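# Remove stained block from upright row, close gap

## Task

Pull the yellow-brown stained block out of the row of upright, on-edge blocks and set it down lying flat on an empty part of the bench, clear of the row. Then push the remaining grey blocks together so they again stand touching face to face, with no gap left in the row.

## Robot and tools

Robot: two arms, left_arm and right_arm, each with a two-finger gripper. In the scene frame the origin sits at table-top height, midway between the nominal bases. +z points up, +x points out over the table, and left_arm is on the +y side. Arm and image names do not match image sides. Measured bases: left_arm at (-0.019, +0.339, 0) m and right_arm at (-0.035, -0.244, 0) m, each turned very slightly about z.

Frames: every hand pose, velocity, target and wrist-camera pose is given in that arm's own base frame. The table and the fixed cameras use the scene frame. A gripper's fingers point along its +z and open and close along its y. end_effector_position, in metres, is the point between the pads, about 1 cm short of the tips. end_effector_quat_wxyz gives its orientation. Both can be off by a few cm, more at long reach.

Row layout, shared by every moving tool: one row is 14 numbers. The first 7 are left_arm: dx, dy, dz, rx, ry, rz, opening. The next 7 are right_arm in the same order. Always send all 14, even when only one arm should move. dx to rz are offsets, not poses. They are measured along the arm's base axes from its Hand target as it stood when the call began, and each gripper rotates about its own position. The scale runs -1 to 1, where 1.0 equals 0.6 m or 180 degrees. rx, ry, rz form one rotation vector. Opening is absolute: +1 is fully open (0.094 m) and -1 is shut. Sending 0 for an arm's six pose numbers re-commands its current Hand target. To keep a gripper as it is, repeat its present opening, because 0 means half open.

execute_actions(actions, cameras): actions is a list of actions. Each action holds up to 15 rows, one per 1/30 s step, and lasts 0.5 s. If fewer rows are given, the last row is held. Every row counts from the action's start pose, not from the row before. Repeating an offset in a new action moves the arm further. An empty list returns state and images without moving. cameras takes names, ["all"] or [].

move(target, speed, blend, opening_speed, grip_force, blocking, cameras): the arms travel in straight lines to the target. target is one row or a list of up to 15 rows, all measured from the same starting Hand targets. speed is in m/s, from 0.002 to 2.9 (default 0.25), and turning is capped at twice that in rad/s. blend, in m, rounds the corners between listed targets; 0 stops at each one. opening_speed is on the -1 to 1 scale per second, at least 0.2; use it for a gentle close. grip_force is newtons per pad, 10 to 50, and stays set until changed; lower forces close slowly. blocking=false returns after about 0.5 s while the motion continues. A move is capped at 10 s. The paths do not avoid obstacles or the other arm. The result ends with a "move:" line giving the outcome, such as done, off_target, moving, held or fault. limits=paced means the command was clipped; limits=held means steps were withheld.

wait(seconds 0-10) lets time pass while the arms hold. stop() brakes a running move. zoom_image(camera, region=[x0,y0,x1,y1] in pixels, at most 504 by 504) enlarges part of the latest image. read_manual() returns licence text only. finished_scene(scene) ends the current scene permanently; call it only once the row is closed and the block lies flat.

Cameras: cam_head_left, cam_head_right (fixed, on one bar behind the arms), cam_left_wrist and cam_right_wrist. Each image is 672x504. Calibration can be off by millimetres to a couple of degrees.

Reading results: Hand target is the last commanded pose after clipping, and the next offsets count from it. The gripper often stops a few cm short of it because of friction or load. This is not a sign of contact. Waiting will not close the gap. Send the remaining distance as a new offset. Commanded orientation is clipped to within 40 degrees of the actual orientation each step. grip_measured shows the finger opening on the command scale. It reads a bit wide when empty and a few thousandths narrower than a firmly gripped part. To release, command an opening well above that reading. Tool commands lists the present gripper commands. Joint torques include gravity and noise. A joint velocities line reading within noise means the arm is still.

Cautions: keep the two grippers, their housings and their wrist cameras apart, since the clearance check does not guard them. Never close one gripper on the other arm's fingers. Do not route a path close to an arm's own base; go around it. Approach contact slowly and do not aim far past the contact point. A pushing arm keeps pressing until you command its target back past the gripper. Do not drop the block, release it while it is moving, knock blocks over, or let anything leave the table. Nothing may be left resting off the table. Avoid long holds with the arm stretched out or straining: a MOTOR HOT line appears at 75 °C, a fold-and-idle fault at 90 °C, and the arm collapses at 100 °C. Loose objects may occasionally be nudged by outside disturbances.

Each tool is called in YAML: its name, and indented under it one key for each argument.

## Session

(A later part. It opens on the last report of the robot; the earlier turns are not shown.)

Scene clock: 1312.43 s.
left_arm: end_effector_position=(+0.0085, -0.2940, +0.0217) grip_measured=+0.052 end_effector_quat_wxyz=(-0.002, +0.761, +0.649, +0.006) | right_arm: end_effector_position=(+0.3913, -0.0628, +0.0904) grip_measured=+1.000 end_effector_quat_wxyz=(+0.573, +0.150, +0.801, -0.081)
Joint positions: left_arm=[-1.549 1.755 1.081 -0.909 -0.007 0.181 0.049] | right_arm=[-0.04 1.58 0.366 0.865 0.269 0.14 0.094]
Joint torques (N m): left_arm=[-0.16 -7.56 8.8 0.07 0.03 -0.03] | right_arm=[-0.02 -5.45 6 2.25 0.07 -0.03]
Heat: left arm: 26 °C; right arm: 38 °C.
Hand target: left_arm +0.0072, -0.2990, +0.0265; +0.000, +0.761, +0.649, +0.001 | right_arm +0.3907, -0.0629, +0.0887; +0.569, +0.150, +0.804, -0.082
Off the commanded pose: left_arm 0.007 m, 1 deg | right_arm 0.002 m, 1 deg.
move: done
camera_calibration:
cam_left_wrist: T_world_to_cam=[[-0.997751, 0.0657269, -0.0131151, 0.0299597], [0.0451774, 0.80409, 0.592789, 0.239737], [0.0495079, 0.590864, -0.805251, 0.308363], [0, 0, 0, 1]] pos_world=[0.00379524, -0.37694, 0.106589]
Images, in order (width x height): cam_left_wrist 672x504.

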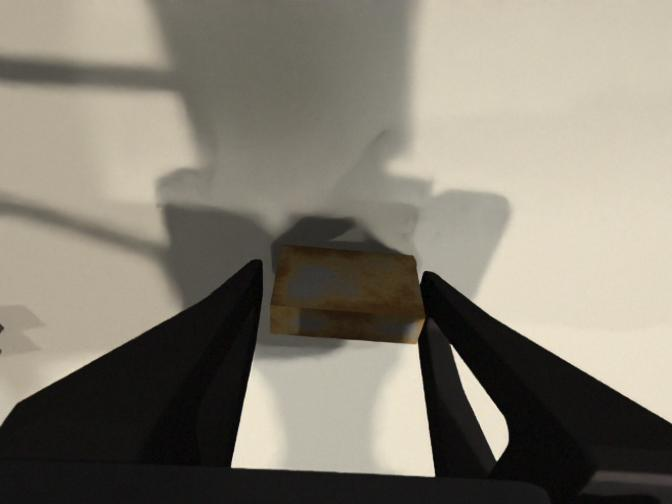

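move:
  target: [0, 0, 0, 0, 0, 0, -0.4, 0, 0, 0, 0, 0, 0, 1]
  speed: 0.05
  opening_speed: 0.4
  grip_force: [30, 50]
  cameras: ["cam_left_wrist"]

Scene clock: 1319.53 s.
left_arm: end_effector_position=(+0.0081, -0.2938, +0.0217) grip_measured=-0.123 end_effector_quat_wxyz=(-0.003, +0.761, +0.649, +0.006) | right_arm: end_effector_position=(+0.3913, -0.0628, +0.0904) grip_measured=+1.000 end_effector_quat_wxyz=(+0.573, +0.150, +0.801, -0.081)
Joint positions: left_arm=[-1.549 1.755 1.081 -0.909 -0.004 0.181 0.041] | right_arm=[-0.04 1.58 0.366 0.865 0.269 0.14 0.094]
Joint torques (N m): left_arm=[-0.17 -7.53 8.88 0.08 0.01 -0.02] | right_arm=[-0.02 -5.45 6 2.25 0.07 -0.02]
Heat: left arm: 26 °C; right arm: 38 °C.
Hand target: left_arm +0.0071, -0.2991, +0.0265; +0.000, +0.761, +0.649, +0.000 | right_arm +0.3907, -0.0629, +0.0887; +0.569, +0.150, +0.804, -0.082
Off the commanded pose: left_arm 0.007 m, 1 deg | right_arm 0.002 m, 1 deg.
grip_force (N): 30, 50
move: done
camera_calibration:
cam_left_wrist: T_world_to_cam=[[-0.997783, 0.0656894, -0.0107187, 0.0294681], [0.0465401, 0.803709, 0.593199, 0.23939], [0.0475816, 0.591385, -0.804984, 0.30843], [0, 0, 0, 1]] pos_world=[0.00358588, -0.376737, 0.106591]
Images, in order (width x height): cam_left_wrist 672x504.

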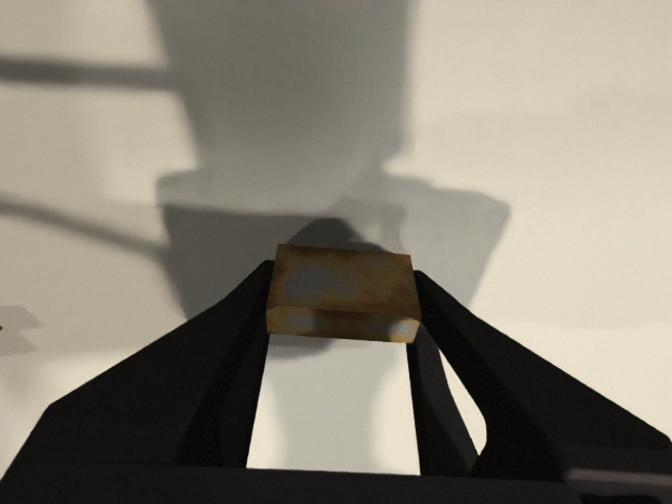

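move:
  target:
    - [0, 0, 0.1, 0, 0, 0, -0.4, 0, 0, 0, 0, 0, 0, 1]
    - [-0.002, -0.168, 0.0725, -0.3293, 0.0527, 0, -0.4, 0, 0, 0, 0, 0, 0, 1]
  speed: 0.2
  blend: [0.02, 0]
  cameras: ["cam_left_wrist", "cam_head_left"]

Scene clock: 1341.10 s.
left_arm: end_effector_position=(+0.0058, -0.4018, +0.0745) grip_measured=-0.123 end_effector_quat_wxyz=(+0.329, +0.661, +0.560, -0.377) | right_arm: end_effector_position=(+0.3913, -0.0628, +0.0904) grip_measured=+1.000 end_effector_quat_wxyz=(+0.573, +0.150, +0.801, -0.081)
Joint positions: left_arm=[-1.457 1.547 0.503 0.505 0.228 0.15 0.041] | right_arm=[-0.04 1.58 0.366 0.865 0.269 0.14 0.094]
Joint torques (N m): left_arm=[0.53 -4.75 5.85 2.18 0.2 -0.09] | right_arm=[-0.01 -5.45 6 2.25 0.07 -0.03]
Heat: left arm: 26 °C; right arm: 38 °C.
Hand target: left_arm +0.0060, -0.3999, +0.0700; +0.325, +0.659, +0.562, -0.380 | right_arm +0.3907, -0.0629, +0.0887; +0.569, +0.150, +0.804, -0.082
Off the commanded pose: left_arm 0.005 m, 1 deg | right_arm 0.002 m, 1 deg.
grip_force (N): 30, 50
move: done
camera_calibration:
cam_left_wrist: T_world_to_cam=[[-0.992468, 0.104512, 0.0639119, 0.0447268], [0.0694473, 0.909768, -0.409268, 0.412146], [-0.100918, -0.401746, -0.910173, 0.0246541], [0, 0, 0, 1]] pos_world=[0.0182555, -0.369727, 0.188259]
Images, in order (width x height): cam_head_left 672x504, cam_left_wrist 672x504.

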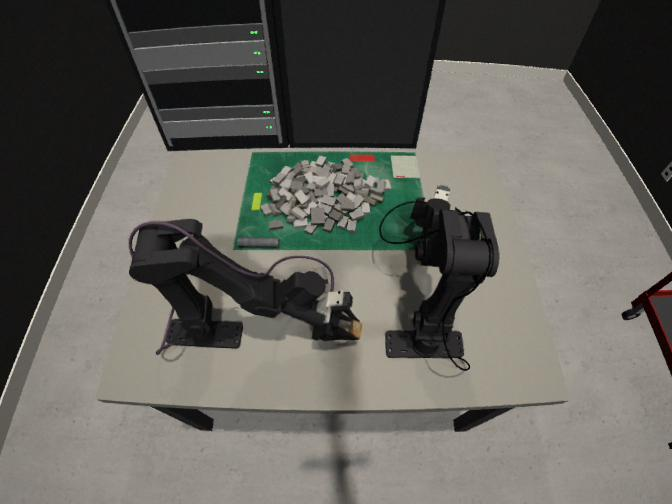

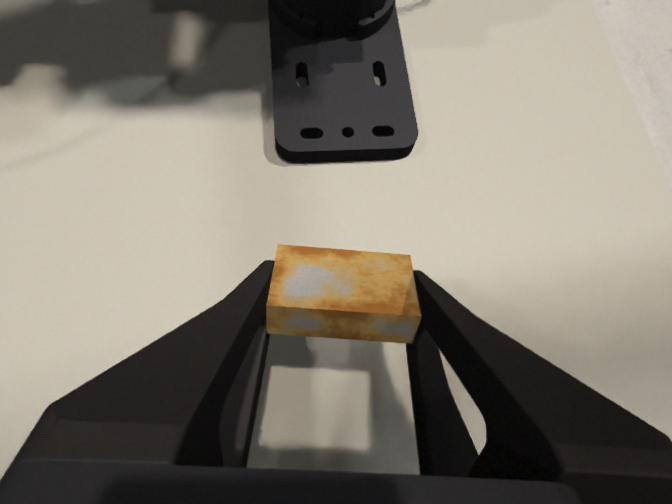

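move:
  target: [0, 0, -0.07, 0, 0, 0, -0.4, 0, 0, 0, 0, 0, 0, 1]
  speed: 0.1

Scene clock: 1352.00 s.
left_arm: end_effector_position=(+0.0055, -0.4024, +0.0324) grip_measured=-0.123 end_effector_quat_wxyz=(+0.329, +0.661, +0.559, -0.377) | right_arm: end_effector_position=(+0.3913, -0.0628, +0.0904) grip_measured=+1.000 end_effector_quat_wxyz=(+0.573, +0.150, +0.801, -0.081)
Joint positions: left_arm=[-1.457 1.746 0.446 0.762 0.23 0.149 0.041] | right_arm=[-0.04 1.58 0.366 0.865 0.269 0.14 0.094]
Joint torques (N m): left_arm=[0.5 -5.34 4.72 2.17 0.17 -0.09] | right_arm=[-0.02 -5.45 6 2.25 0.07 -0.02]
Heat: left arm: 26 °C; right arm: 38 °C.
Hand target: left_arm +0.0059, -0.3998, +0.0280; +0.324, +0.659, +0.562, -0.380 | right_arm +0.3907, -0.0629, +0.0887; +0.569, +0.150, +0.804, -0.082
Off the commanded pose: left_arm 0.005 m, 1 deg | right_arm 0.002 m, 1 deg.
grip_force (N): 30, 50
move: done

move:
  target: [0, 0, -0.0167, 0, 0, 0, -0.4, 0, 0, 0, 0, 0, 0, 1]
  speed: 0.05

move:
  target: [0, 0, -0.0067, 0, 0, 0, -0.4, 0, 0, 0, 0, 0, 0, 1]
  speed: 0.03
  cameras: ["cam_left_wrist", "cam_head_right"]

Scene clock: 1358.70 s.
left_arm: end_effector_position=(+0.0056, -0.4047, +0.0264) grip_measured=-0.123 end_effector_quat_wxyz=(+0.334, +0.659, +0.556, -0.382) | right_arm: end_effector_position=(+0.3913, -0.0628, +0.0904) grip_measured=+1.000 end_effector_quat_wxyz=(+0.573, +0.150, +0.801, -0.081)
Joint positions: left_arm=[-1.457 1.798 0.439 0.837 0.231 0.149 0.041] | right_arm=[-0.04 1.58 0.366 0.865 0.269 0.14 0.094]
Joint torques (N m): left_arm=[0.5 -5.29 4.31 2.06 0.17 -0.08] | right_arm=[-0.02 -5.45 6 2.25 0.07 -0.03]
Heat: left arm: 26 °C; right arm: 38 °C.
Hand target: left_arm +0.0059, -0.3999, +0.0180; +0.324, +0.659, +0.562, -0.380 | right_arm +0.3907, -0.0629, +0.0887; +0.569, +0.150, +0.804, -0.082
Off the commanded pose: left_arm 0.010 m, 1 deg | right_arm 0.002 m, 1 deg.
grip_force (N): 30, 50
move: done

Scene clock: 1359.53 s.
left_arm: end_effector_position=(+0.0056, -0.4066, +0.0260) grip_measured=-0.123 end_effector_quat_wxyz=(+0.339, +0.656, +0.553, -0.386) | right_arm: end_effector_position=(+0.3913, -0.0628, +0.0904) grip_measured=+1.000 end_effector_quat_wxyz=(+0.573, +0.150, +0.801, -0.081)
Joint positions: left_arm=[-1.457 1.817 0.437 0.873 0.232 0.148 0.041] | right_arm=[-0.04 1.58 0.366 0.865 0.269 0.14 0.094]
Joint torques (N m): left_arm=[0.53 -5.14 4.11 1.97 0.13 -0.07] | right_arm=[-0.02 -5.45 6 2.25 0.07 -0.03]
Heat: left arm: 26 °C; right arm: 38 °C.
Hand target: left_arm +0.0060, -0.3999, +0.0140; +0.325, +0.659, +0.562, -0.380 | right_arm +0.3907, -0.0629, +0.0887; +0.569, +0.150, +0.804, -0.082
Off the commanded pose: left_arm 0.014 m, 2 deg | right_arm 0.002 m, 1 deg.
grip_force (N): 30, 50
move: off_target (left_arm)
camera_calibration:
cam_left_wrist: T_world_to_cam=[[-0.992165, 0.109074, 0.0609187, 0.0501241], [0.0716216, 0.896118, -0.437999, 0.391839], [-0.102365, -0.430204, -0.896909, -0.033395], [0, 0, 0, 1]] pos_world=[0.0182488, -0.370968, 0.13862]
Images, in order (width x height): cam_head_right 672x504, cam_left_wrist 672x504.

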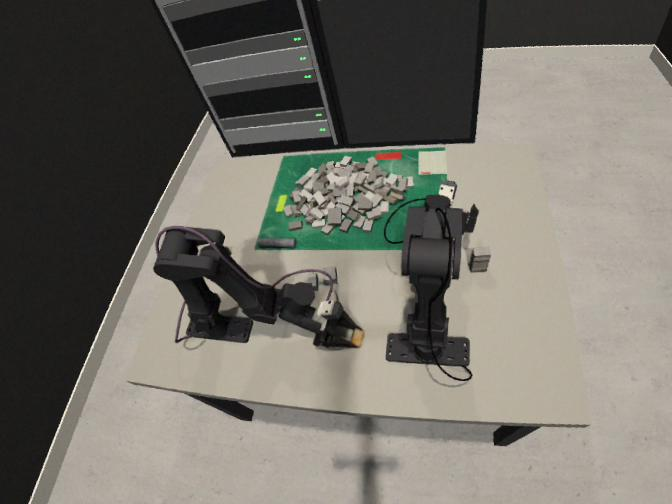

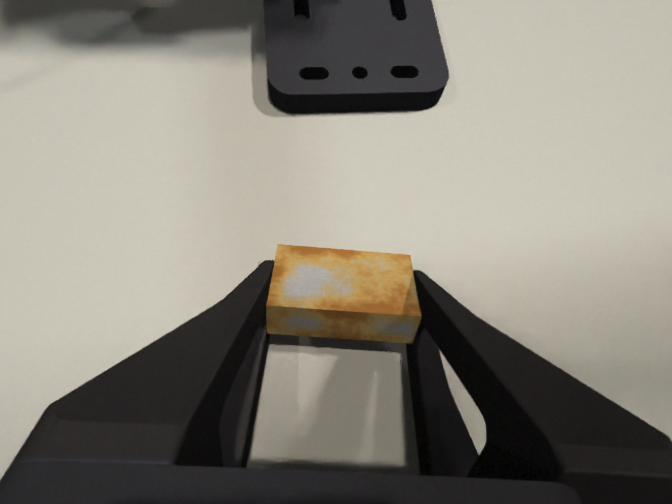

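zoom_image:
  camera: "cam_head_right"
  region: [300, 290, 400, 365]

zoom_image:
  camera: "cam_left_wrist"
  region: [220, 220, 470, 470]

Scaled by 5.040.

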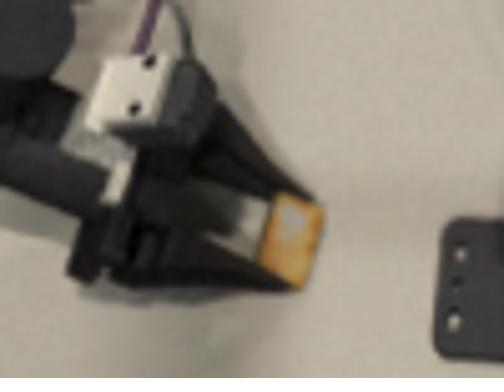

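Scaled by 2.016.

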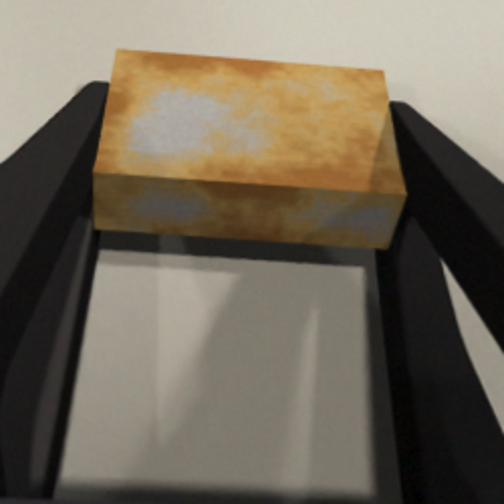

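move:
  target: [0, 0.008, -0.0117, 0, 0, 0, -0.4, 0, 0, 0, 0, 0, 0, 1]
  speed: 0.03

Scene clock: 1384.27 s.
left_arm: end_effector_position=(+0.0054, -0.4054, +0.0252) grip_measured=-0.123 end_effector_quat_wxyz=(+0.347, +0.652, +0.548, -0.392) | right_arm: end_effector_position=(+0.3913, -0.0628, +0.0904) grip_measured=+1.000 end_effector_quat_wxyz=(+0.573, +0.150, +0.801, -0.081)
Joint positions: left_arm=[-1.457 1.843 0.417 0.944 0.233 0.147 0.041] | right_arm=[-0.04 1.58 0.366 0.865 0.269 0.14 0.094]
Joint torques (N m): left_arm=[0.68 -5.04 3.58 1.79 0.14 -0.06] | right_arm=[-0.01 -5.45 6 2.25 0.07 -0.03]
Heat: left arm: 27 °C; right arm: 38 °C.
Hand target: left_arm +0.0060, -0.3951, +0.0070; +0.325, +0.659, +0.562, -0.380 | right_arm +0.3907, -0.0629, +0.0887; +0.569, +0.150, +0.804, -0.082
Off the commanded pose: left_arm 0.021 m, 3 deg | right_arm 0.002 m, 1 deg.
grip_force (N): 30, 50
move: off_target (left_arm)

move:
  target: [0, -0.01, 0.022, 0, 0, 0, -0.4, 0, 0, 0, 0, 0, 0, 1]
  speed: 0.05

Scene clock: 1411.33 s.
left_arm: end_effector_position=(+0.0049, -0.4031, +0.0248) grip_measured=-0.123 end_effector_quat_wxyz=(+0.339, +0.655, +0.552, -0.388) | right_arm: end_effector_position=(+0.3913, -0.0628, +0.0904) grip_measured=+1.000 end_effector_quat_wxyz=(+0.573, +0.150, +0.801, -0.081)
Joint positions: left_arm=[-1.457 1.82 0.419 0.898 0.234 0.145 0.041] | right_arm=[-0.04 1.58 0.366 0.865 0.269 0.14 0.094]
Joint torques (N m): left_arm=[0.51 -7.66 6.28 1.41 0.11 -0.06] | right_arm=[-0.02 -5.45 6 2.24 0.07 -0.03]
Heat: left arm: 27 °C; right arm: 38 °C.
Hand target: left_arm +0.0059, -0.4011, +0.0201; +0.324, +0.659, +0.562, -0.380 | right_arm +0.3907, -0.0629, +0.0887; +0.569, +0.150, +0.804, -0.082
Off the commanded pose: left_arm 0.005 m, 2 deg | right_arm 0.002 m, 1 deg.
grip_force (N): 30, 50
move: done

Now release slowly.

move:
  target: [0, 0, 0, 0, 0, 0, 0.3, 0, 0, 0, 0, 0, 0, 1]
  speed: 0.05
  opening_speed: 0.3
  cameras: ["cam_left_wrist"]

Scene clock: 1419.47 s.
left_arm: end_effector_position=(+0.0027, -0.4023, +0.0240) grip_measured=+0.297 end_effector_quat_wxyz=(+0.334, +0.658, +0.551, -0.391) | right_arm: end_effector_position=(+0.3913, -0.0628, +0.0904) grip_measured=+1.000 end_effector_quat_wxyz=(+0.573, +0.150, +0.801, -0.081)
Joint positions: left_arm=[-1.457 1.82 0.419 0.893 0.246 0.145 0.061] | right_arm=[-0.04 1.58 0.366 0.865 0.269 0.14 0.094]
Joint torques (N m): left_arm=[0.47 -7.66 6.3 1.44 0 -0.04] | right_arm=[-0.02 -5.45 6 2.25 0.07 -0.03]
Heat: left arm: 27 °C; right arm: 38 °C.
Hand target: left_arm +0.0060, -0.4010, +0.0201; +0.324, +0.659, +0.562, -0.380 | right_arm +0.3907, -0.0629, +0.0887; +0.569, +0.150, +0.804, -0.082
Off the commanded pose: left_arm 0.005 m, 2 deg | right_arm 0.002 m, 1 deg.
grip_force (N): 30, 50
move: done
camera_calibration:
cam_left_wrist: T_world_to_cam=[[-0.990357, 0.119672, 0.0697985, 0.0508999], [0.077273, 0.895327, -0.438655, 0.387057], [-0.114987, -0.429031, -0.895941, -0.0331545], [0, 0, 0, 1]] pos_world=[0.0166877, -0.366859, 0.136527]
Images, in order (width x height): cam_left_wrist 672x504.

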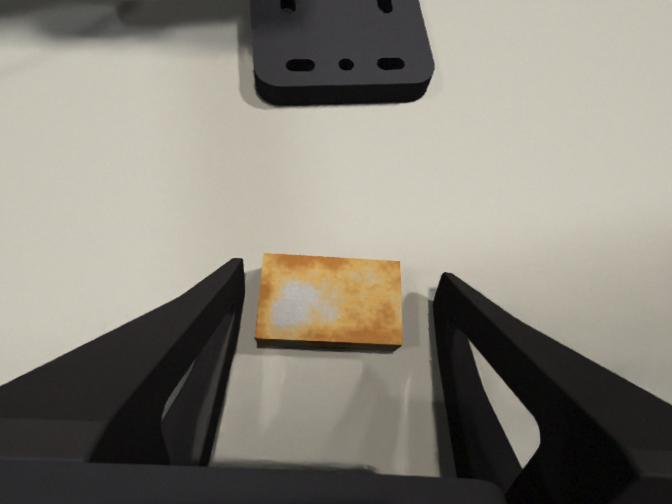

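move:
  target:
    - [0, 0, 0.1333, 0, 0, 0, 0.45, 0, 0, 0, 0, 0, 0, 1]
    - [0.2833, 0.2183, 0.2, 0.3348, 0.012, 0.1123, 0.45, 0, 0, 0, 0, 0, 0, 1]
  speed: 0.25
  blend: [0.03, 0]
  grip_force: 50
  cameras: ["all"]

Scene clock: 1451.13 s.
left_arm: end_effector_position=(+0.1719, -0.2685, +0.1395) grip_measured=+0.448 end_effector_quat_wxyz=(+0.002, +0.619, +0.785, -0.005) | right_arm: end_effector_position=(+0.3913, -0.0628, +0.0904) grip_measured=+1.000 end_effector_quat_wxyz=(+0.573, +0.150, +0.801, -0.081)
Joint positions: left_arm=[-1 1.744 1.548 -1.369 0.009 0.336 0.068] | right_arm=[-0.04 1.58 0.366 0.865 0.269 0.14 0.094]
Joint torques (N m): left_arm=[0.24 -6.49 9.77 0.1 -0.11 0.07] | right_arm=[-0.01 -5.45 6 2.25 0.07 -0.03]
Heat: left arm: 27 °C; right arm: 38 °C.
Hand target: left_arm +0.1760, -0.2700, +0.1401; +0.000, +0.621, +0.784, +0.000 | right_arm +0.3907, -0.0629, +0.0887; +0.569, +0.150, +0.804, -0.082
Off the commanded pose: left_arm 0.004 m, 1 deg | right_arm 0.002 m, 1 deg.
move: done
camera_calibration:
cam_left_wrist: T_world_to_cam=[[-0.946536, -0.322597, -0.000684971, 0.0780143], [-0.264003, 0.77339, 0.576343, 0.189225], [-0.185397, 0.54571, -0.817208, 0.409978], [0, 0, 0, 1]] pos_world=[0.199808, -0.344906, 0.226032]

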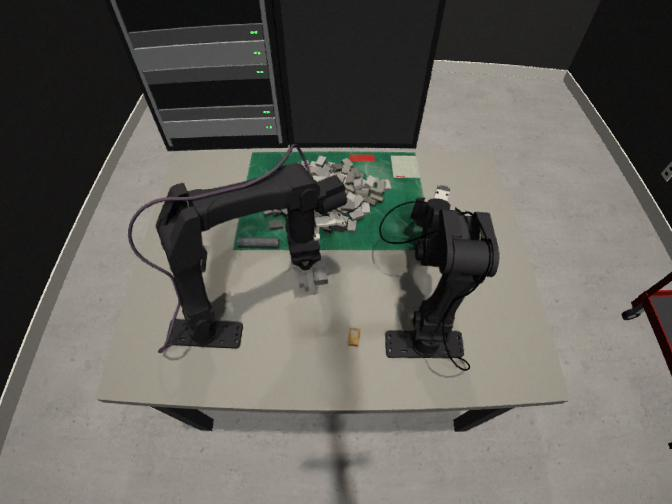

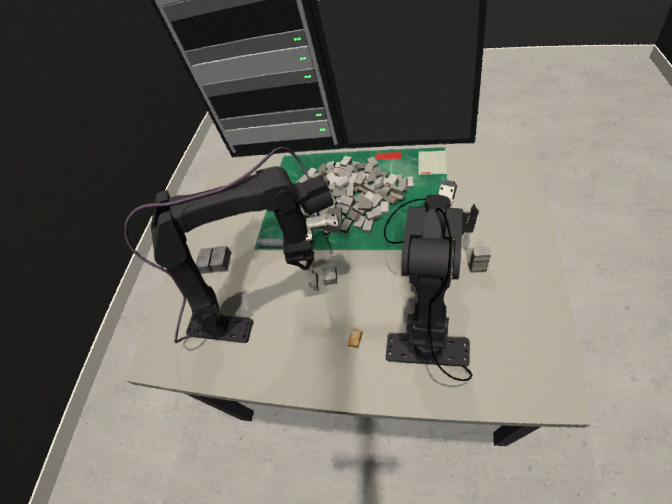

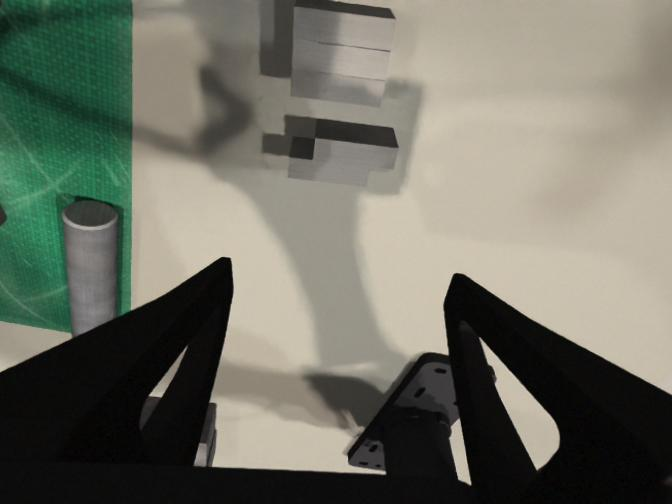

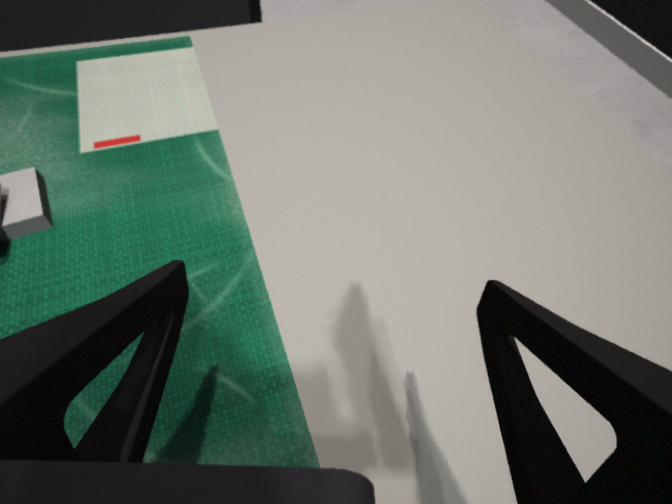

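zoom_image:
  camera: "cam_left_wrist"
  region: [250, 0, 440, 200]

Scaled by 2.520.

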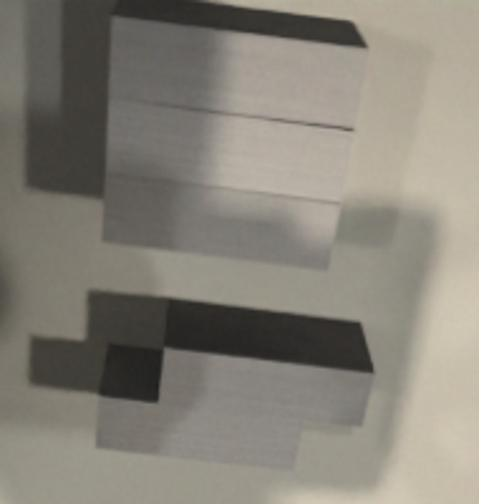

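move:
  target: [0.0, 0.01, -0.1917, 0, 0, 0, 1, 0, 0, 0, 0, 0, 0, 1]
  speed: 0.15
  cameras: ["cam_left_wrist"]

Scene clock: 1526.83 s.
left_arm: end_effector_position=(+0.1740, -0.2677, +0.0320) grip_measured=+0.998 end_effector_quat_wxyz=(+0.005, +0.621, +0.784, -0.006) | right_arm: end_effector_position=(+0.3913, -0.0628, +0.0904) grip_measured=+1.000 end_effector_quat_wxyz=(+0.573, +0.150, +0.801, -0.081)
Joint positions: left_arm=[-0.993 1.806 1.189 -0.941 0.008 0.347 0.094] | right_arm=[-0.04 1.58 0.366 0.865 0.269 0.14 0.094]
Joint torques (N m): left_arm=[0.57 -7.15 5.96 0.32 -0.12 0.09] | right_arm=[-0.02 -5.45 6 2.25 0.07 -0.03]
Heat: left arm: 27 °C; right arm: 38 °C.
Hand target: left_arm +0.1759, -0.2640, +0.0250; +0.000, +0.621, +0.784, +0.000 | right_arm +0.3907, -0.0629, +0.0887; +0.569, +0.150, +0.804, -0.082
Off the commanded pose: left_arm 0.008 m, 1 deg | right_arm 0.002 m, 1 deg.
move: done
camera_calibration:
cam_left_wrist: T_world_to_cam=[[-0.947756, -0.318985, -0.00283366, 0.0813215], [-0.263436, 0.77764, 0.570857, 0.252226], [-0.179891, 0.54178, -0.821044, 0.320283], [0, 0, 0, 1]] pos_world=[0.201135, -0.343724, 0.119212]
Images, in order (width x height): cam_left_wrist 672x504.

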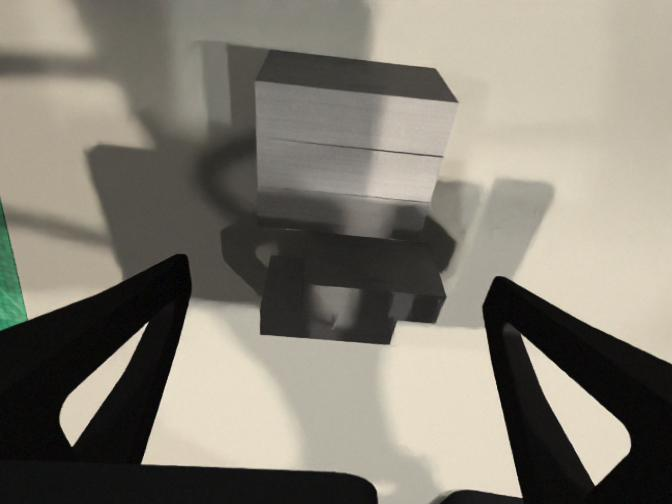

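move:
  target: [0.0105, 0.0067, -0.0217, 0, 0, 0, 0.8, 0, 0, 0, 0, 0, 0, 1]
  speed: 0.08
  cameras: ["cam_left_wrist"]

Scene clock: 1544.80 s.
left_arm: end_effector_position=(+0.1816, -0.2650, +0.0212) grip_measured=+0.802 end_effector_quat_wxyz=(+0.009, +0.620, +0.784, -0.007) | right_arm: end_effector_position=(+0.3913, -0.0628, +0.0904) grip_measured=+1.000 end_effector_quat_wxyz=(+0.573, +0.150, +0.801, -0.081)
Joint positions: left_arm=[-0.969 1.822 1.163 -0.891 0.008 0.37 0.085] | right_arm=[-0.04 1.58 0.366 0.865 0.269 0.14 0.094]
Joint torques (N m): left_arm=[0.47 -6.86 5.57 0.37 -0.11 0.07] | right_arm=[-0.02 -5.45 6 2.25 0.07 -0.02]
Heat: left arm: 26 °C; right arm: 38 °C.
Hand target: left_arm +0.1821, -0.2600, +0.0120; +0.000, +0.621, +0.784, +0.000 | right_arm +0.3907, -0.0629, +0.0887; +0.569, +0.150, +0.804, -0.082
Off the commanded pose: left_arm 0.010 m, 1 deg | right_arm 0.002 m, 1 deg.
move: done
camera_calibration:
cam_left_wrist: T_world_to_cam=[[-0.947371, -0.320088, -0.00561337, 0.0891184], [-0.267135, 0.780739, 0.564877, 0.259977], [-0.176428, 0.536647, -0.825156, 0.309328], [0, 0, 0, 1]] pos_world=[0.208451, -0.340449, 0.108889]
Images, in order (width x height): cam_left_wrist 672x504.

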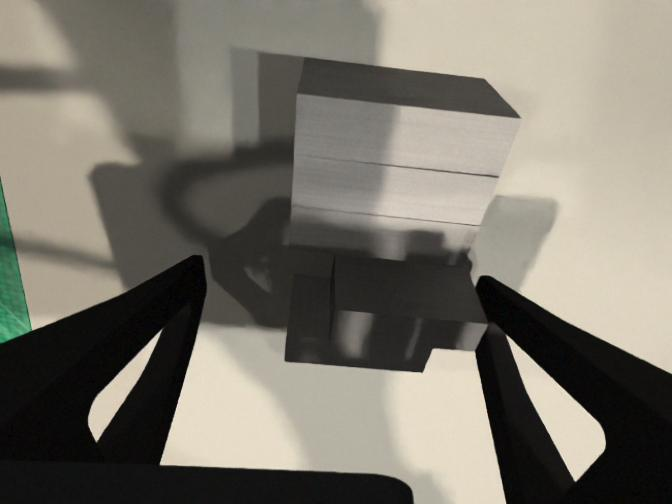

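move:
  target: [0, 0, 0, 0, 0, 0, -0.3, 0, 0, 0, 0, 0, 0, 1]
  speed: 0.05
  opening_speed: 0.35
  grip_force: [30, 50]
  cameras: ["cam_left_wrist"]

Scene clock: 1563.87 s.
left_arm: end_effector_position=(+0.1818, -0.2652, +0.0212) grip_measured=-0.122 end_effector_quat_wxyz=(+0.009, +0.621, +0.784, -0.007) | right_arm: end_effector_position=(+0.3913, -0.0628, +0.0904) grip_measured=+1.000 end_effector_quat_wxyz=(+0.573, +0.150, +0.801, -0.081)
Joint positions: left_arm=[-0.969 1.822 1.163 -0.889 0.008 0.371 0.041] | right_arm=[-0.04 1.58 0.366 0.865 0.269 0.14 0.094]
Joint torques (N m): left_arm=[0.43 -6.86 5.61 0.36 -0.12 0.07] | right_arm=[-0.01 -5.45 6 2.25 0.07 -0.03]
Heat: left arm: 25 °C; right arm: 38 °C.
Hand target: left_arm +0.1821, -0.2600, +0.0120; +0.000, +0.621, +0.784, +0.000 | right_arm +0.3907, -0.0629, +0.0887; +0.569, +0.150, +0.804, -0.082
Off the commanded pose: left_arm 0.011 m, 1 deg | right_arm 0.002 m, 1 deg.
grip_force (N): 30, 50
move: off_target (left_arm)
camera_calibration:
cam_left_wrist: T_world_to_cam=[[-0.947615, -0.319359, -0.00598845, 0.0894935], [-0.266934, 0.781482, 0.563943, 0.260422], [-0.17542, 0.536, -0.825792, 0.309174], [0, 0, 0, 1]] pos_world=[0.208556, -0.340652, 0.108986]
Images, in order (width x height): cam_left_wrist 672x504.

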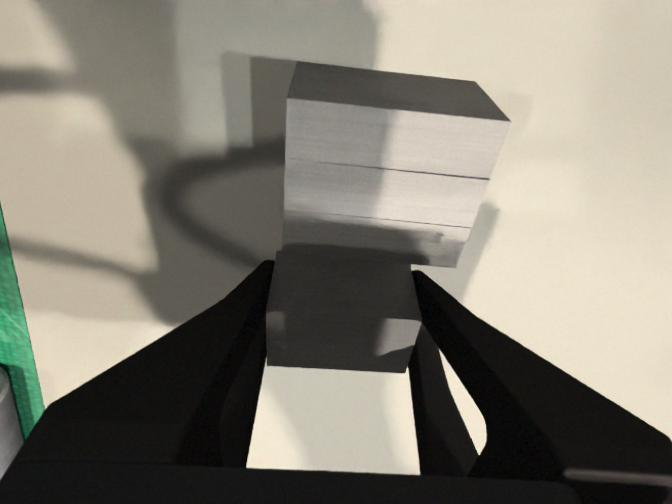

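move:
  target: [-0.007, -0.0345, 0, 0, 0, 0, -0.3, 0, 0, 0, 0, 0, 0, 1]
  speed: 0.05
  cameras: ["cam_left_wrist"]

Scene clock: 1593.13 s.
left_arm: end_effector_position=(+0.1796, -0.2674, +0.0208) grip_measured=-0.122 end_effector_quat_wxyz=(-0.003, +0.621, +0.784, +0.011) | right_arm: end_effector_position=(+0.3913, -0.0628, +0.0904) grip_measured=+1.000 end_effector_quat_wxyz=(+0.573, +0.150, +0.801, -0.081)
Joint positions: left_arm=[-0.993 1.855 1.204 -0.931 -0.019 0.347 0.041] | right_arm=[-0.04 1.58 0.366 0.865 0.269 0.14 0.094]
Joint torques (N m): left_arm=[-1.57 -5.71 8.12 0.53 0.17 -0.17] | right_arm=[-0.02 -5.45 6 2.25 0.07 -0.03]
Heat: left arm: 25 °C; right arm: 38 °C.
Hand target: left_arm +0.1780, -0.2807, +0.0120; +0.000, +0.621, +0.784, +0.000 | right_arm +0.3907, -0.0629, +0.0887; +0.569, +0.150, +0.804, -0.082
Off the commanded pose: left_arm 0.016 m, 1 deg | right_arm 0.002 m, 1 deg.
grip_force (N): 30, 50
move: off_target (left_arm)
camera_calibration:
cam_left_wrist: T_world_to_cam=[[-0.947622, -0.318584, -0.0227234, 0.0872875], [-0.268677, 0.75666, 0.596052, 0.254712], [-0.172699, 0.570937, -0.802624, 0.318003], [0, 0, 0, 1]] pos_world=[0.206069, -0.346482, 0.105399]
Images, in order (width x height): cam_left_wrist 672x504.

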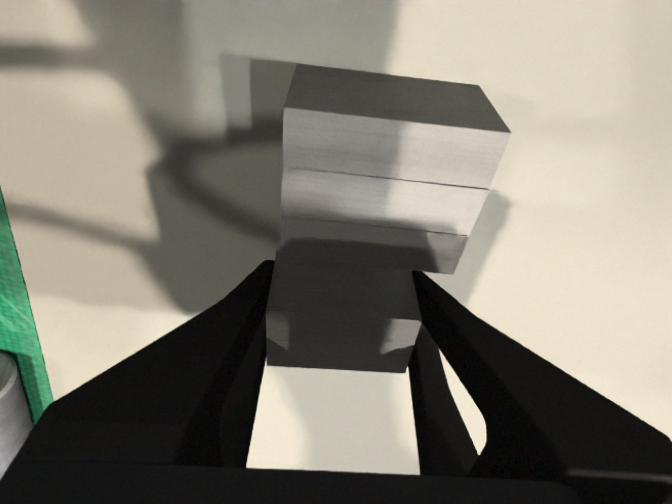

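move:
  target: [-0.0017, -0.0067, 0.0217, 0, 0, 0, -0.3, 0, 0, 0, 0, 0, 0, 1]
  speed: 0.05
  cameras: ["cam_left_wrist"]

Scene clock: 1603.37 s.
left_arm: end_effector_position=(+0.1773, -0.2779, +0.0234) grip_measured=-0.123 end_effector_quat_wxyz=(+0.001, +0.623, +0.782, +0.005) | right_arm: end_effector_position=(+0.3913, -0.0628, +0.0904) grip_measured=+1.000 end_effector_quat_wxyz=(+0.573, +0.150, +0.801, -0.081)
Joint positions: left_arm=[-1.012 1.868 1.232 -0.936 -0.01 0.333 0.041] | right_arm=[-0.04 1.58 0.366 0.865 0.269 0.14 0.094]
Joint torques (N m): left_arm=[-0.64 -7.57 9.61 0.08 0.1 -0.12] | right_arm=[-0.02 -5.45 6 2.25 0.07 -0.03]
Heat: left arm: 25 °C; right arm: 38 °C.
Hand target: left_arm +0.1770, -0.2848, +0.0251; +0.000, +0.621, +0.784, +0.000 | right_arm +0.3907, -0.0629, +0.0887; +0.569, +0.150, +0.804, -0.082
Off the commanded pose: left_arm 0.007 m, 1 deg | right_arm 0.002 m, 1 deg.
grip_force (N): 30, 50
move: done
camera_calibration:
cam_left_wrist: T_world_to_cam=[[-0.949336, -0.313784, -0.0173255, 0.0832789], [-0.263932, 0.766157, 0.585955, 0.262529], [-0.170589, 0.560841, -0.810159, 0.322591], [0, 0, 0, 1]] pos_world=[0.20338, -0.355929, 0.108962]
Images, in order (width x height): cam_left_wrist 672x504.

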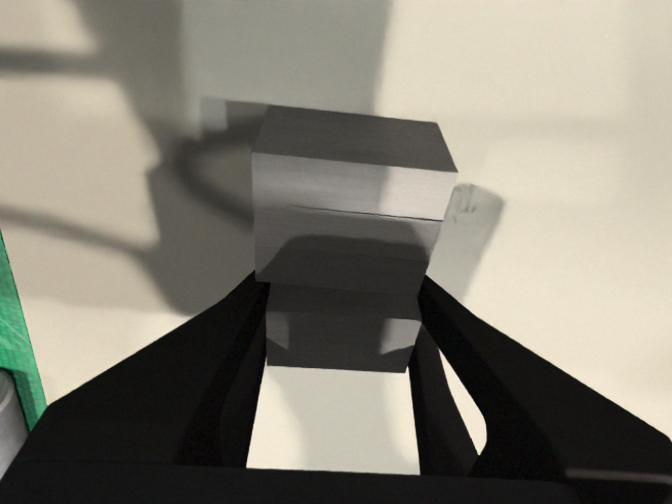

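move:
  target: [0.0143, 0.008, 0, 0, 0, 0, -0.3, 0, 0, 0, 0, 0, 0, 1]
  speed: 0.05
  cameras: ["cam_left_wrist"]

Scene clock: 1621.00 s.
left_arm: end_effector_position=(+0.1821, -0.2747, +0.0234) grip_measured=-0.123 end_effector_quat_wxyz=(+0.001, +0.620, +0.785, +0.004) | right_arm: end_effector_position=(+0.3913, -0.0628, +0.0904) grip_measured=+1.000 end_effector_quat_wxyz=(+0.573, +0.150, +0.801, -0.081)
Joint positions: left_arm=[-0.993 1.868 1.232 -0.936 -0.009 0.344 0.041] | right_arm=[-0.04 1.58 0.366 0.865 0.269 0.14 0.094]
Joint torques (N m): left_arm=[0.35 -7.45 9.85 0.08 0.06 0.08] | right_arm=[-0.02 -5.45 6 2.25 0.07 -0.03]
Heat: left arm: 26 °C; right arm: 38 °C.
Hand target: left_arm +0.1856, -0.2800, +0.0251; +0.000, +0.621, +0.784, +0.000 | right_arm +0.3907, -0.0629, +0.0887; +0.569, +0.150, +0.804, -0.082
Off the commanded pose: left_arm 0.007 m, 1 deg | right_arm 0.002 m, 1 deg.
grip_force (N): 30, 50
move: done
camera_calibration:
cam_left_wrist: T_world_to_cam=[[-0.946812, -0.321413, -0.0154959, 0.0863426], [-0.269136, 0.76458, 0.585647, 0.261863], [-0.176387, 0.558668, -0.810418, 0.322158], [0, 0, 0, 1]] pos_world=[0.209051, -0.352443, 0.109062]
Images, in order (width x height): cam_left_wrist 672x504.

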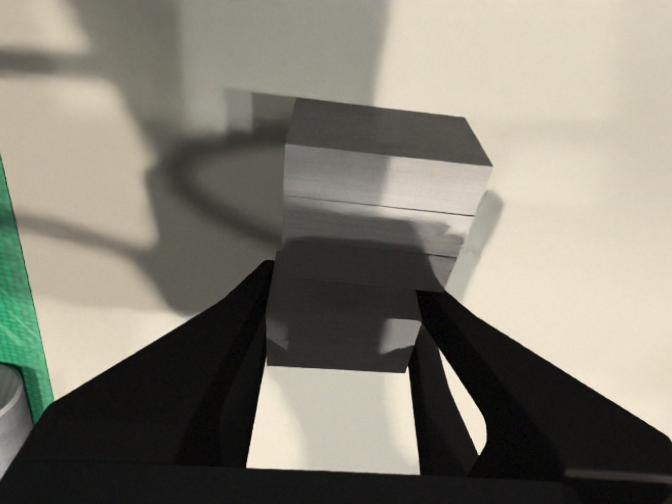

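move:
  target: [-0.012, -0.008, 0, 0, 0, 0, -0.3, 0, 0, 0, 0, 0, 0, 1]
  speed: 0.05
  cameras: ["cam_left_wrist"]

Scene clock: 1669.47 s.
left_arm: end_effector_position=(+0.1774, -0.2777, +0.0234) grip_measured=-0.123 end_effector_quat_wxyz=(+0.001, +0.624, +0.782, +0.004) | right_arm: end_effector_position=(+0.3913, -0.0628, +0.0904) grip_measured=+1.000 end_effector_quat_wxyz=(+0.573, +0.150, +0.801, -0.081)
Joint positions: left_arm=[-1.009 1.868 1.232 -0.937 -0.008 0.337 0.041] | right_arm=[-0.04 1.58 0.366 0.865 0.269 0.14 0.094]
Joint torques (N m): left_arm=[-0.53 -7.41 9.91 0.09 0.05 -0.12] | right_arm=[-0.01 -5.45 6 2.25 0.07 -0.03]
Heat: left arm: 26 °C; right arm: 38 °C.
Hand target: left_arm +0.1784, -0.2848, +0.0251; +0.000, +0.621, +0.784, +0.000 | right_arm +0.3907, -0.0629, +0.0887; +0.569, +0.150, +0.804, -0.082
Off the commanded pose: left_arm 0.007 m, 1 deg | right_arm 0.002 m, 1 deg.
grip_force (N): 30, 50
move: done
camera_calibration:
cam_left_wrist: T_world_to_cam=[[-0.949844, -0.312378, -0.0146915, 0.08397], [-0.261354, 0.767145, 0.585818, 0.262161], [-0.171726, 0.560276, -0.810309, 0.322602], [0, 0, 0, 1]] pos_world=[0.203674, -0.355631, 0.109063]
Images, in order (width x height): cam_left_wrist 672x504.

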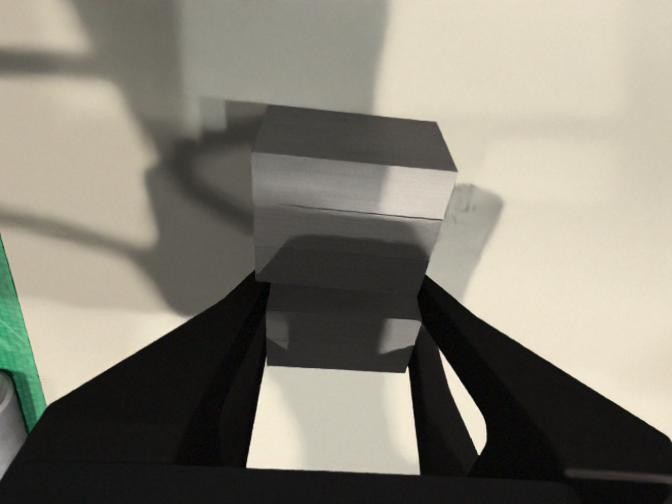

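zoom_image:
  camera: "cam_left_wrist"
  region: [220, 90, 480, 390]

Scaled by 1.680.

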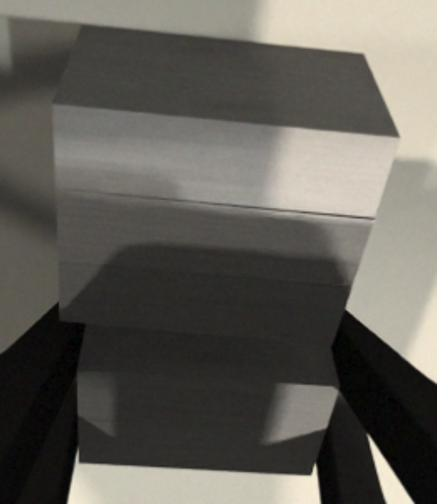

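move:
  target:
    - [0, 0, -0.018, 0, 0, 0, -0.3, 0, 0, 0, 0, 0, 0, 1]
  speed: 0.04

move:
  target:
    - [0, 0, 0, 0, 0, 0, 0.3, 0, 0, 0, 0, 0, 0, 1]
  opening_speed: 0.35
  cameras: ["cam_left_wrist"]

Scene clock: 1716.50 s.
left_arm: end_effector_position=(+0.1771, -0.2773, +0.0212) grip_measured=-0.123 end_effector_quat_wxyz=(-0.002, +0.623, +0.782, +0.005) | right_arm: end_effector_position=(+0.3913, -0.0628, +0.0904) grip_measured=+1.000 end_effector_quat_wxyz=(+0.573, +0.150, +0.801, -0.081)
Joint positions: left_arm=[-1.009 1.875 1.232 -0.936 -0.007 0.336 0.041] | right_arm=[-0.04 1.58 0.366 0.865 0.269 0.14 0.094]
Joint torques (N m): left_arm=[-0.54 -6.74 7.49 0.47 0.05 -0.12] | right_arm=[-0.02 -5.45 6 2.25 0.07 -0.03]
Heat: left arm: 26 °C; right arm: 38 °C.
Hand target: left_arm +0.1784, -0.2848, +0.0143; +0.000, +0.621, +0.784, +0.000 | right_arm +0.3907, -0.0629, +0.0887; +0.569, +0.150, +0.804, -0.082
Off the commanded pose: left_arm 0.010 m, 1 deg | right_arm 0.002 m, 1 deg.
grip_force (N): 30, 50
move: done

Scene clock: 1718.43 s.
left_arm: end_effector_position=(+0.1789, -0.2803, +0.0196) grip_measured=+0.298 end_effector_quat_wxyz=(+0.003, +0.623, +0.782, +0.003) | right_arm: end_effector_position=(+0.3913, -0.0628, +0.0904) grip_measured=+1.000 end_effector_quat_wxyz=(+0.573, +0.150, +0.801, -0.081)
Joint positions: left_arm=[-1.009 1.88 1.232 -0.92 -0.007 0.336 0.061] | right_arm=[-0.04 1.58 0.366 0.865 0.269 0.14 0.094]
Joint torques (N m): left_arm=[-0.53 -7.2 7.56 0.32 0.03 -0.11] | right_arm=[-0.02 -5.45 6 2.25 0.07 -0.03]
Heat: left arm: 26 °C; right arm: 38 °C.
Hand target: left_arm +0.1784, -0.2848, +0.0144; +0.000, +0.621, +0.784, +0.000 | right_arm +0.3907, -0.0629, +0.0887; +0.569, +0.150, +0.804, -0.082
Off the commanded pose: left_arm 0.007 m, 0 deg | right_arm 0.002 m, 1 deg.
grip_force (N): 30, 50
move: done
camera_calibration:
cam_left_wrist: T_world_to_cam=[[-0.949352, -0.313873, -0.01465, 0.0838859], [-0.263352, 0.769379, 0.581981, 0.267922], [-0.171397, 0.556362, -0.813071, 0.320199], [0, 0, 0, 1]] pos_world=[0.205076, -0.357951, 0.105648]
Images, in order (width x height): cam_left_wrist 672x504.

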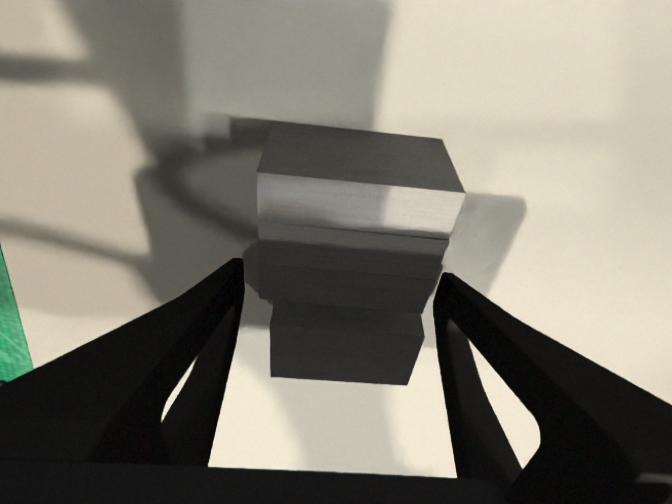

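move:
  target:
    - [0, 0, 0.2, 0, 0, 0, 0.3, 0, 0, 0, 0, 0, 0, 1]
    - [0.0058, -0.0143, 0.2, 0, 0, 0.5, 1, 0, 0, 0, 0, 0, 0, 1]
  speed: [0.08, 0.25]
  grip_force: 50
  cameras: ["cam_left_wrist", "cam_head_left"]

Scene clock: 1737.73 s.
left_arm: end_effector_position=(+0.1833, -0.2914, +0.1332) grip_measured=+0.998 end_effector_quat_wxyz=(+0.002, -0.112, +0.994, -0.005) | right_arm: end_effector_position=(+0.3913, -0.0628, +0.0904) grip_measured=+1.000 end_effector_quat_wxyz=(+0.573, +0.150, +0.801, -0.081)
Joint positions: left_arm=[-1.012 1.838 1.639 -1.361 0.001 -1.236 0.094] | right_arm=[-0.04 1.58 0.366 0.865 0.269 0.14 0.094]
Joint torques (N m): left_arm=[-0.73 -7.82 9.63 0.04 -0.05 -0.14] | right_arm=[-0.01 -5.45 6 2.25 0.07 -0.03]
Heat: left arm: 26 °C; right arm: 38 °C.
Hand target: left_arm +0.1819, -0.2934, +0.1342; +0.000, -0.115, +0.993, +0.000 | right_arm +0.3907, -0.0629, +0.0887; +0.569, +0.150, +0.804, -0.082
Off the commanded pose: left_arm 0.003 m, 1 deg | right_arm 0.002 m, 1 deg.
move: done
camera_calibration:
cam_left_wrist: T_world_to_cam=[[0.312888, -0.949783, 0.00358682, -0.332797], [-0.773144, -0.252501, 0.581801, 0.00713694], [-0.551679, -0.184812, -0.813323, 0.273215], [0, 0, 0, 1]] pos_world=[0.260373, -0.263789, 0.219254]
Images, in order (width x height): cam_head_left 672x504, cam_left_wrist 672x504.

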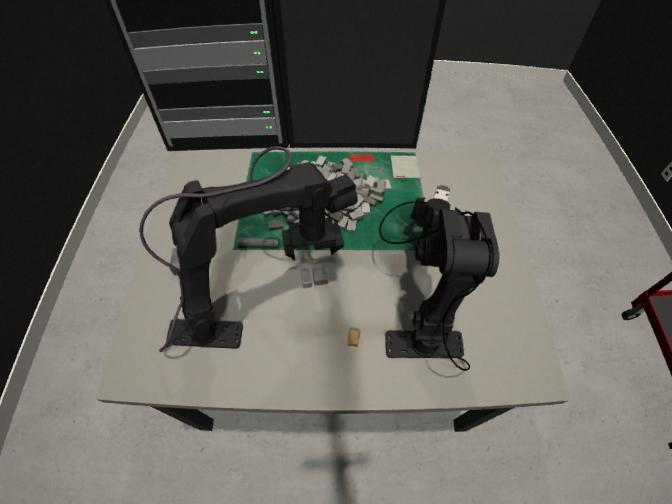

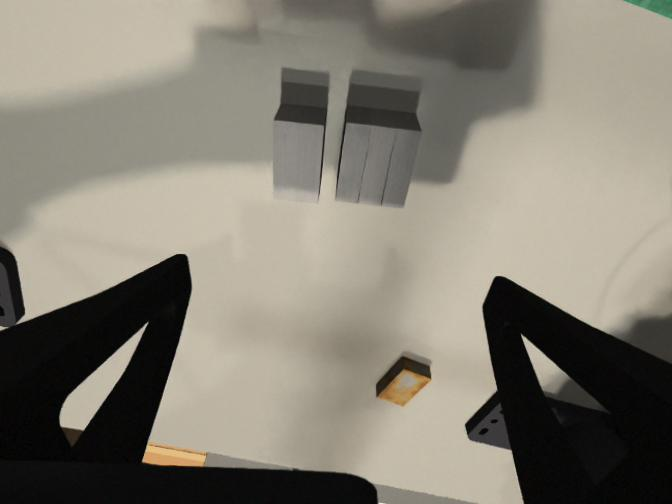

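move:
  target: [0.0015, -0.0045, -0.14, 0, 0, 0, 1, 0, 0, 0, 0, 0, 0, 1]
  speed: 0.12
  cameras: ["cam_left_wrist"]

Scene clock: 1757.70 s.
left_arm: end_effector_position=(+0.1866, -0.2985, +0.0591) grip_measured=+0.998 end_effector_quat_wxyz=(+0.005, -0.112, +0.994, -0.012) | right_arm: end_effector_position=(+0.3913, -0.0628, +0.0904) grip_measured=+1.000 end_effector_quat_wxyz=(+0.573, +0.150, +0.801, -0.081)
Joint positions: left_arm=[-1.014 1.882 1.4 -1.063 0.001 -1.239 0.094] | right_arm=[-0.04 1.58 0.366 0.865 0.269 0.14 0.094]
Joint torques (N m): left_arm=[-0.68 -7.98 6.15 0.27 -0.04 -0.14] | right_arm=[-0.03 -5.45 6 2.25 0.07 -0.03]
Heat: left arm: 27 °C; right arm: 38 °C.
Hand target: left_arm +0.1827, -0.2960, +0.0503; +0.000, -0.115, +0.993, +0.000 | right_arm +0.3907, -0.0629, +0.0887; +0.569, +0.150, +0.804, -0.082
Off the commanded pose: left_arm 0.010 m, 2 deg | right_arm 0.002 m, 1 deg.
move: done
camera_calibration:
cam_left_wrist: T_world_to_cam=[[0.312878, -0.949622, 0.0180547, -0.341191], [-0.777669, -0.245218, 0.578878, 0.0542412], [-0.545288, -0.195159, -0.815214, 0.209378], [0, 0, 0, 1]] pos_world=[0.263104, -0.269839, 0.145449]
Images, in order (width x height): cam_left_wrist 672x504.

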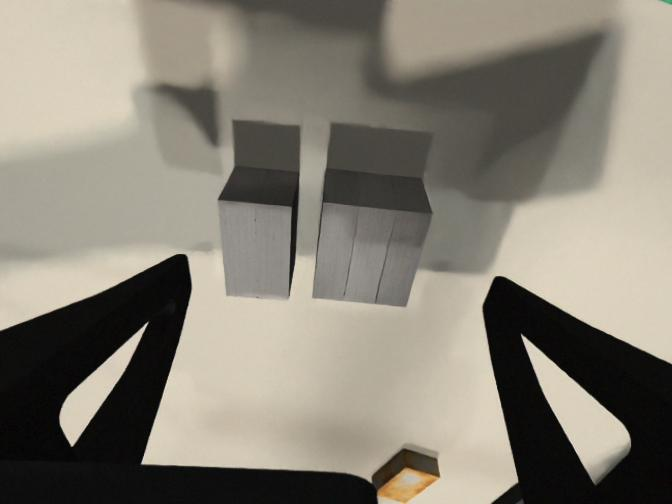

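move:
  target: [-0.004, 0.011, -0.066, 0, 0, 0, 1, 0, 0, 0, 0, 0, 0, 1]
  speed: 0.08
  cameras: ["cam_left_wrist"]

Scene clock: 1769.00 s.
left_arm: end_effector_position=(+0.1839, -0.2942, +0.0204) grip_measured=+0.998 end_effector_quat_wxyz=(+0.006, -0.112, +0.994, -0.014) | right_arm: end_effector_position=(+0.3913, -0.0628, +0.0904) grip_measured=+1.000 end_effector_quat_wxyz=(+0.573, +0.150, +0.801, -0.081)
Joint positions: left_arm=[-1.014 1.906 1.271 -0.906 0.001 -1.239 0.094] | right_arm=[-0.04 1.58 0.366 0.865 0.269 0.14 0.094]
Joint torques (N m): left_arm=[-0.28 -7.69 5.85 0.28 -0.06 -0.09] | right_arm=[-0.02 -5.45 6 2.25 0.07 -0.02]
Heat: left arm: 26 °C; right arm: 38 °C.
Hand target: left_arm +0.1804, -0.2895, +0.0107; +0.000, -0.115, +0.993, +0.000 | right_arm +0.3907, -0.0629, +0.0887; +0.569, +0.150, +0.804, -0.082
Off the commanded pose: left_arm 0.011 m, 2 deg | right_arm 0.002 m, 1 deg.
move: off_target (left_arm)
camera_calibration:
cam_left_wrist: T_world_to_cam=[[0.31285, -0.949554, 0.0217392, -0.335599], [-0.778831, -0.243367, 0.578095, 0.0763973], [-0.543642, -0.197788, -0.81568, 0.176071], [0, 0, 0, 1]] pos_world=[0.260212, -0.265252, 0.106748]
Images, in order (width x height): cam_left_wrist 672x504.

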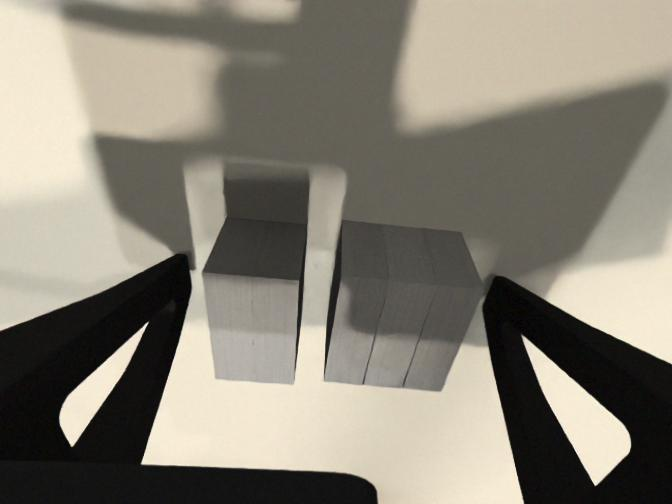

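move:
  target: [0, 0, 0, 0, 0, 0, 0.16, 0, 0, 0, 0, 0, 0, 1]
  opening_speed: 0.3
  grip_force: 30
  cameras: ["cam_left_wrist"]

Scene clock: 1782.37 s.
left_arm: end_effector_position=(+0.1840, -0.2943, +0.0204) grip_measured=+0.248 end_effector_quat_wxyz=(+0.006, -0.112, +0.994, -0.014) | right_arm: end_effector_position=(+0.3913, -0.0628, +0.0904) grip_measured=+1.000 end_effector_quat_wxyz=(+0.573, +0.150, +0.801, -0.081)
Joint positions: left_arm=[-1.014 1.906 1.271 -0.905 0.001 -1.239 0.059] | right_arm=[-0.04 1.58 0.366 0.865 0.269 0.14 0.094]
Joint torques (N m): left_arm=[-0.29 -7.73 5.78 0.28 -0.06 -0.1] | right_arm=[-0.01 -5.45 6 2.25 0.07 -0.03]
Heat: left arm: 25 °C; right arm: 38 °C.
Hand target: left_arm +0.1804, -0.2895, +0.0107; +0.000, -0.115, +0.993, +0.000 | right_arm +0.3907, -0.0629, +0.0887; +0.569, +0.150, +0.804, -0.082
Off the commanded pose: left_arm 0.011 m, 2 deg | right_arm 0.002 m, 1 deg.
grip_force (N): 30, 30
move: off_target (left_arm)
camera_calibration:
cam_left_wrist: T_world_to_cam=[[0.312819, -0.949546, 0.0225021, -0.335768], [-0.779111, -0.242976, 0.577882, 0.0765733], [-0.543258, -0.198304, -0.81581, 0.175828], [0, 0, 0, 1]] pos_world=[0.260214, -0.265354, 0.106747]
Images, in order (width x height): cam_left_wrist 672x504.

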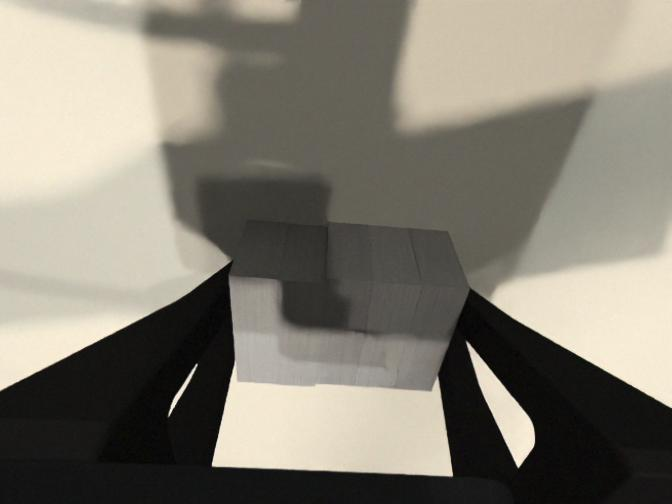

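zoom_image:
  camera: "cam_left_wrist"
  region: [200, 200, 500, 410]

Scaled by 1.680.

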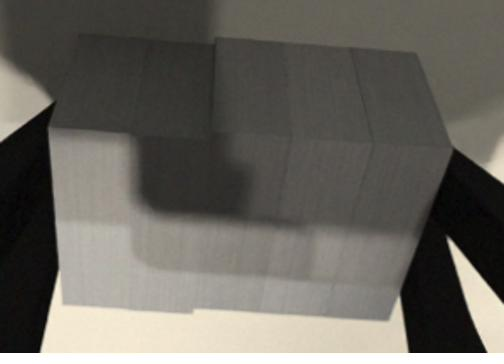

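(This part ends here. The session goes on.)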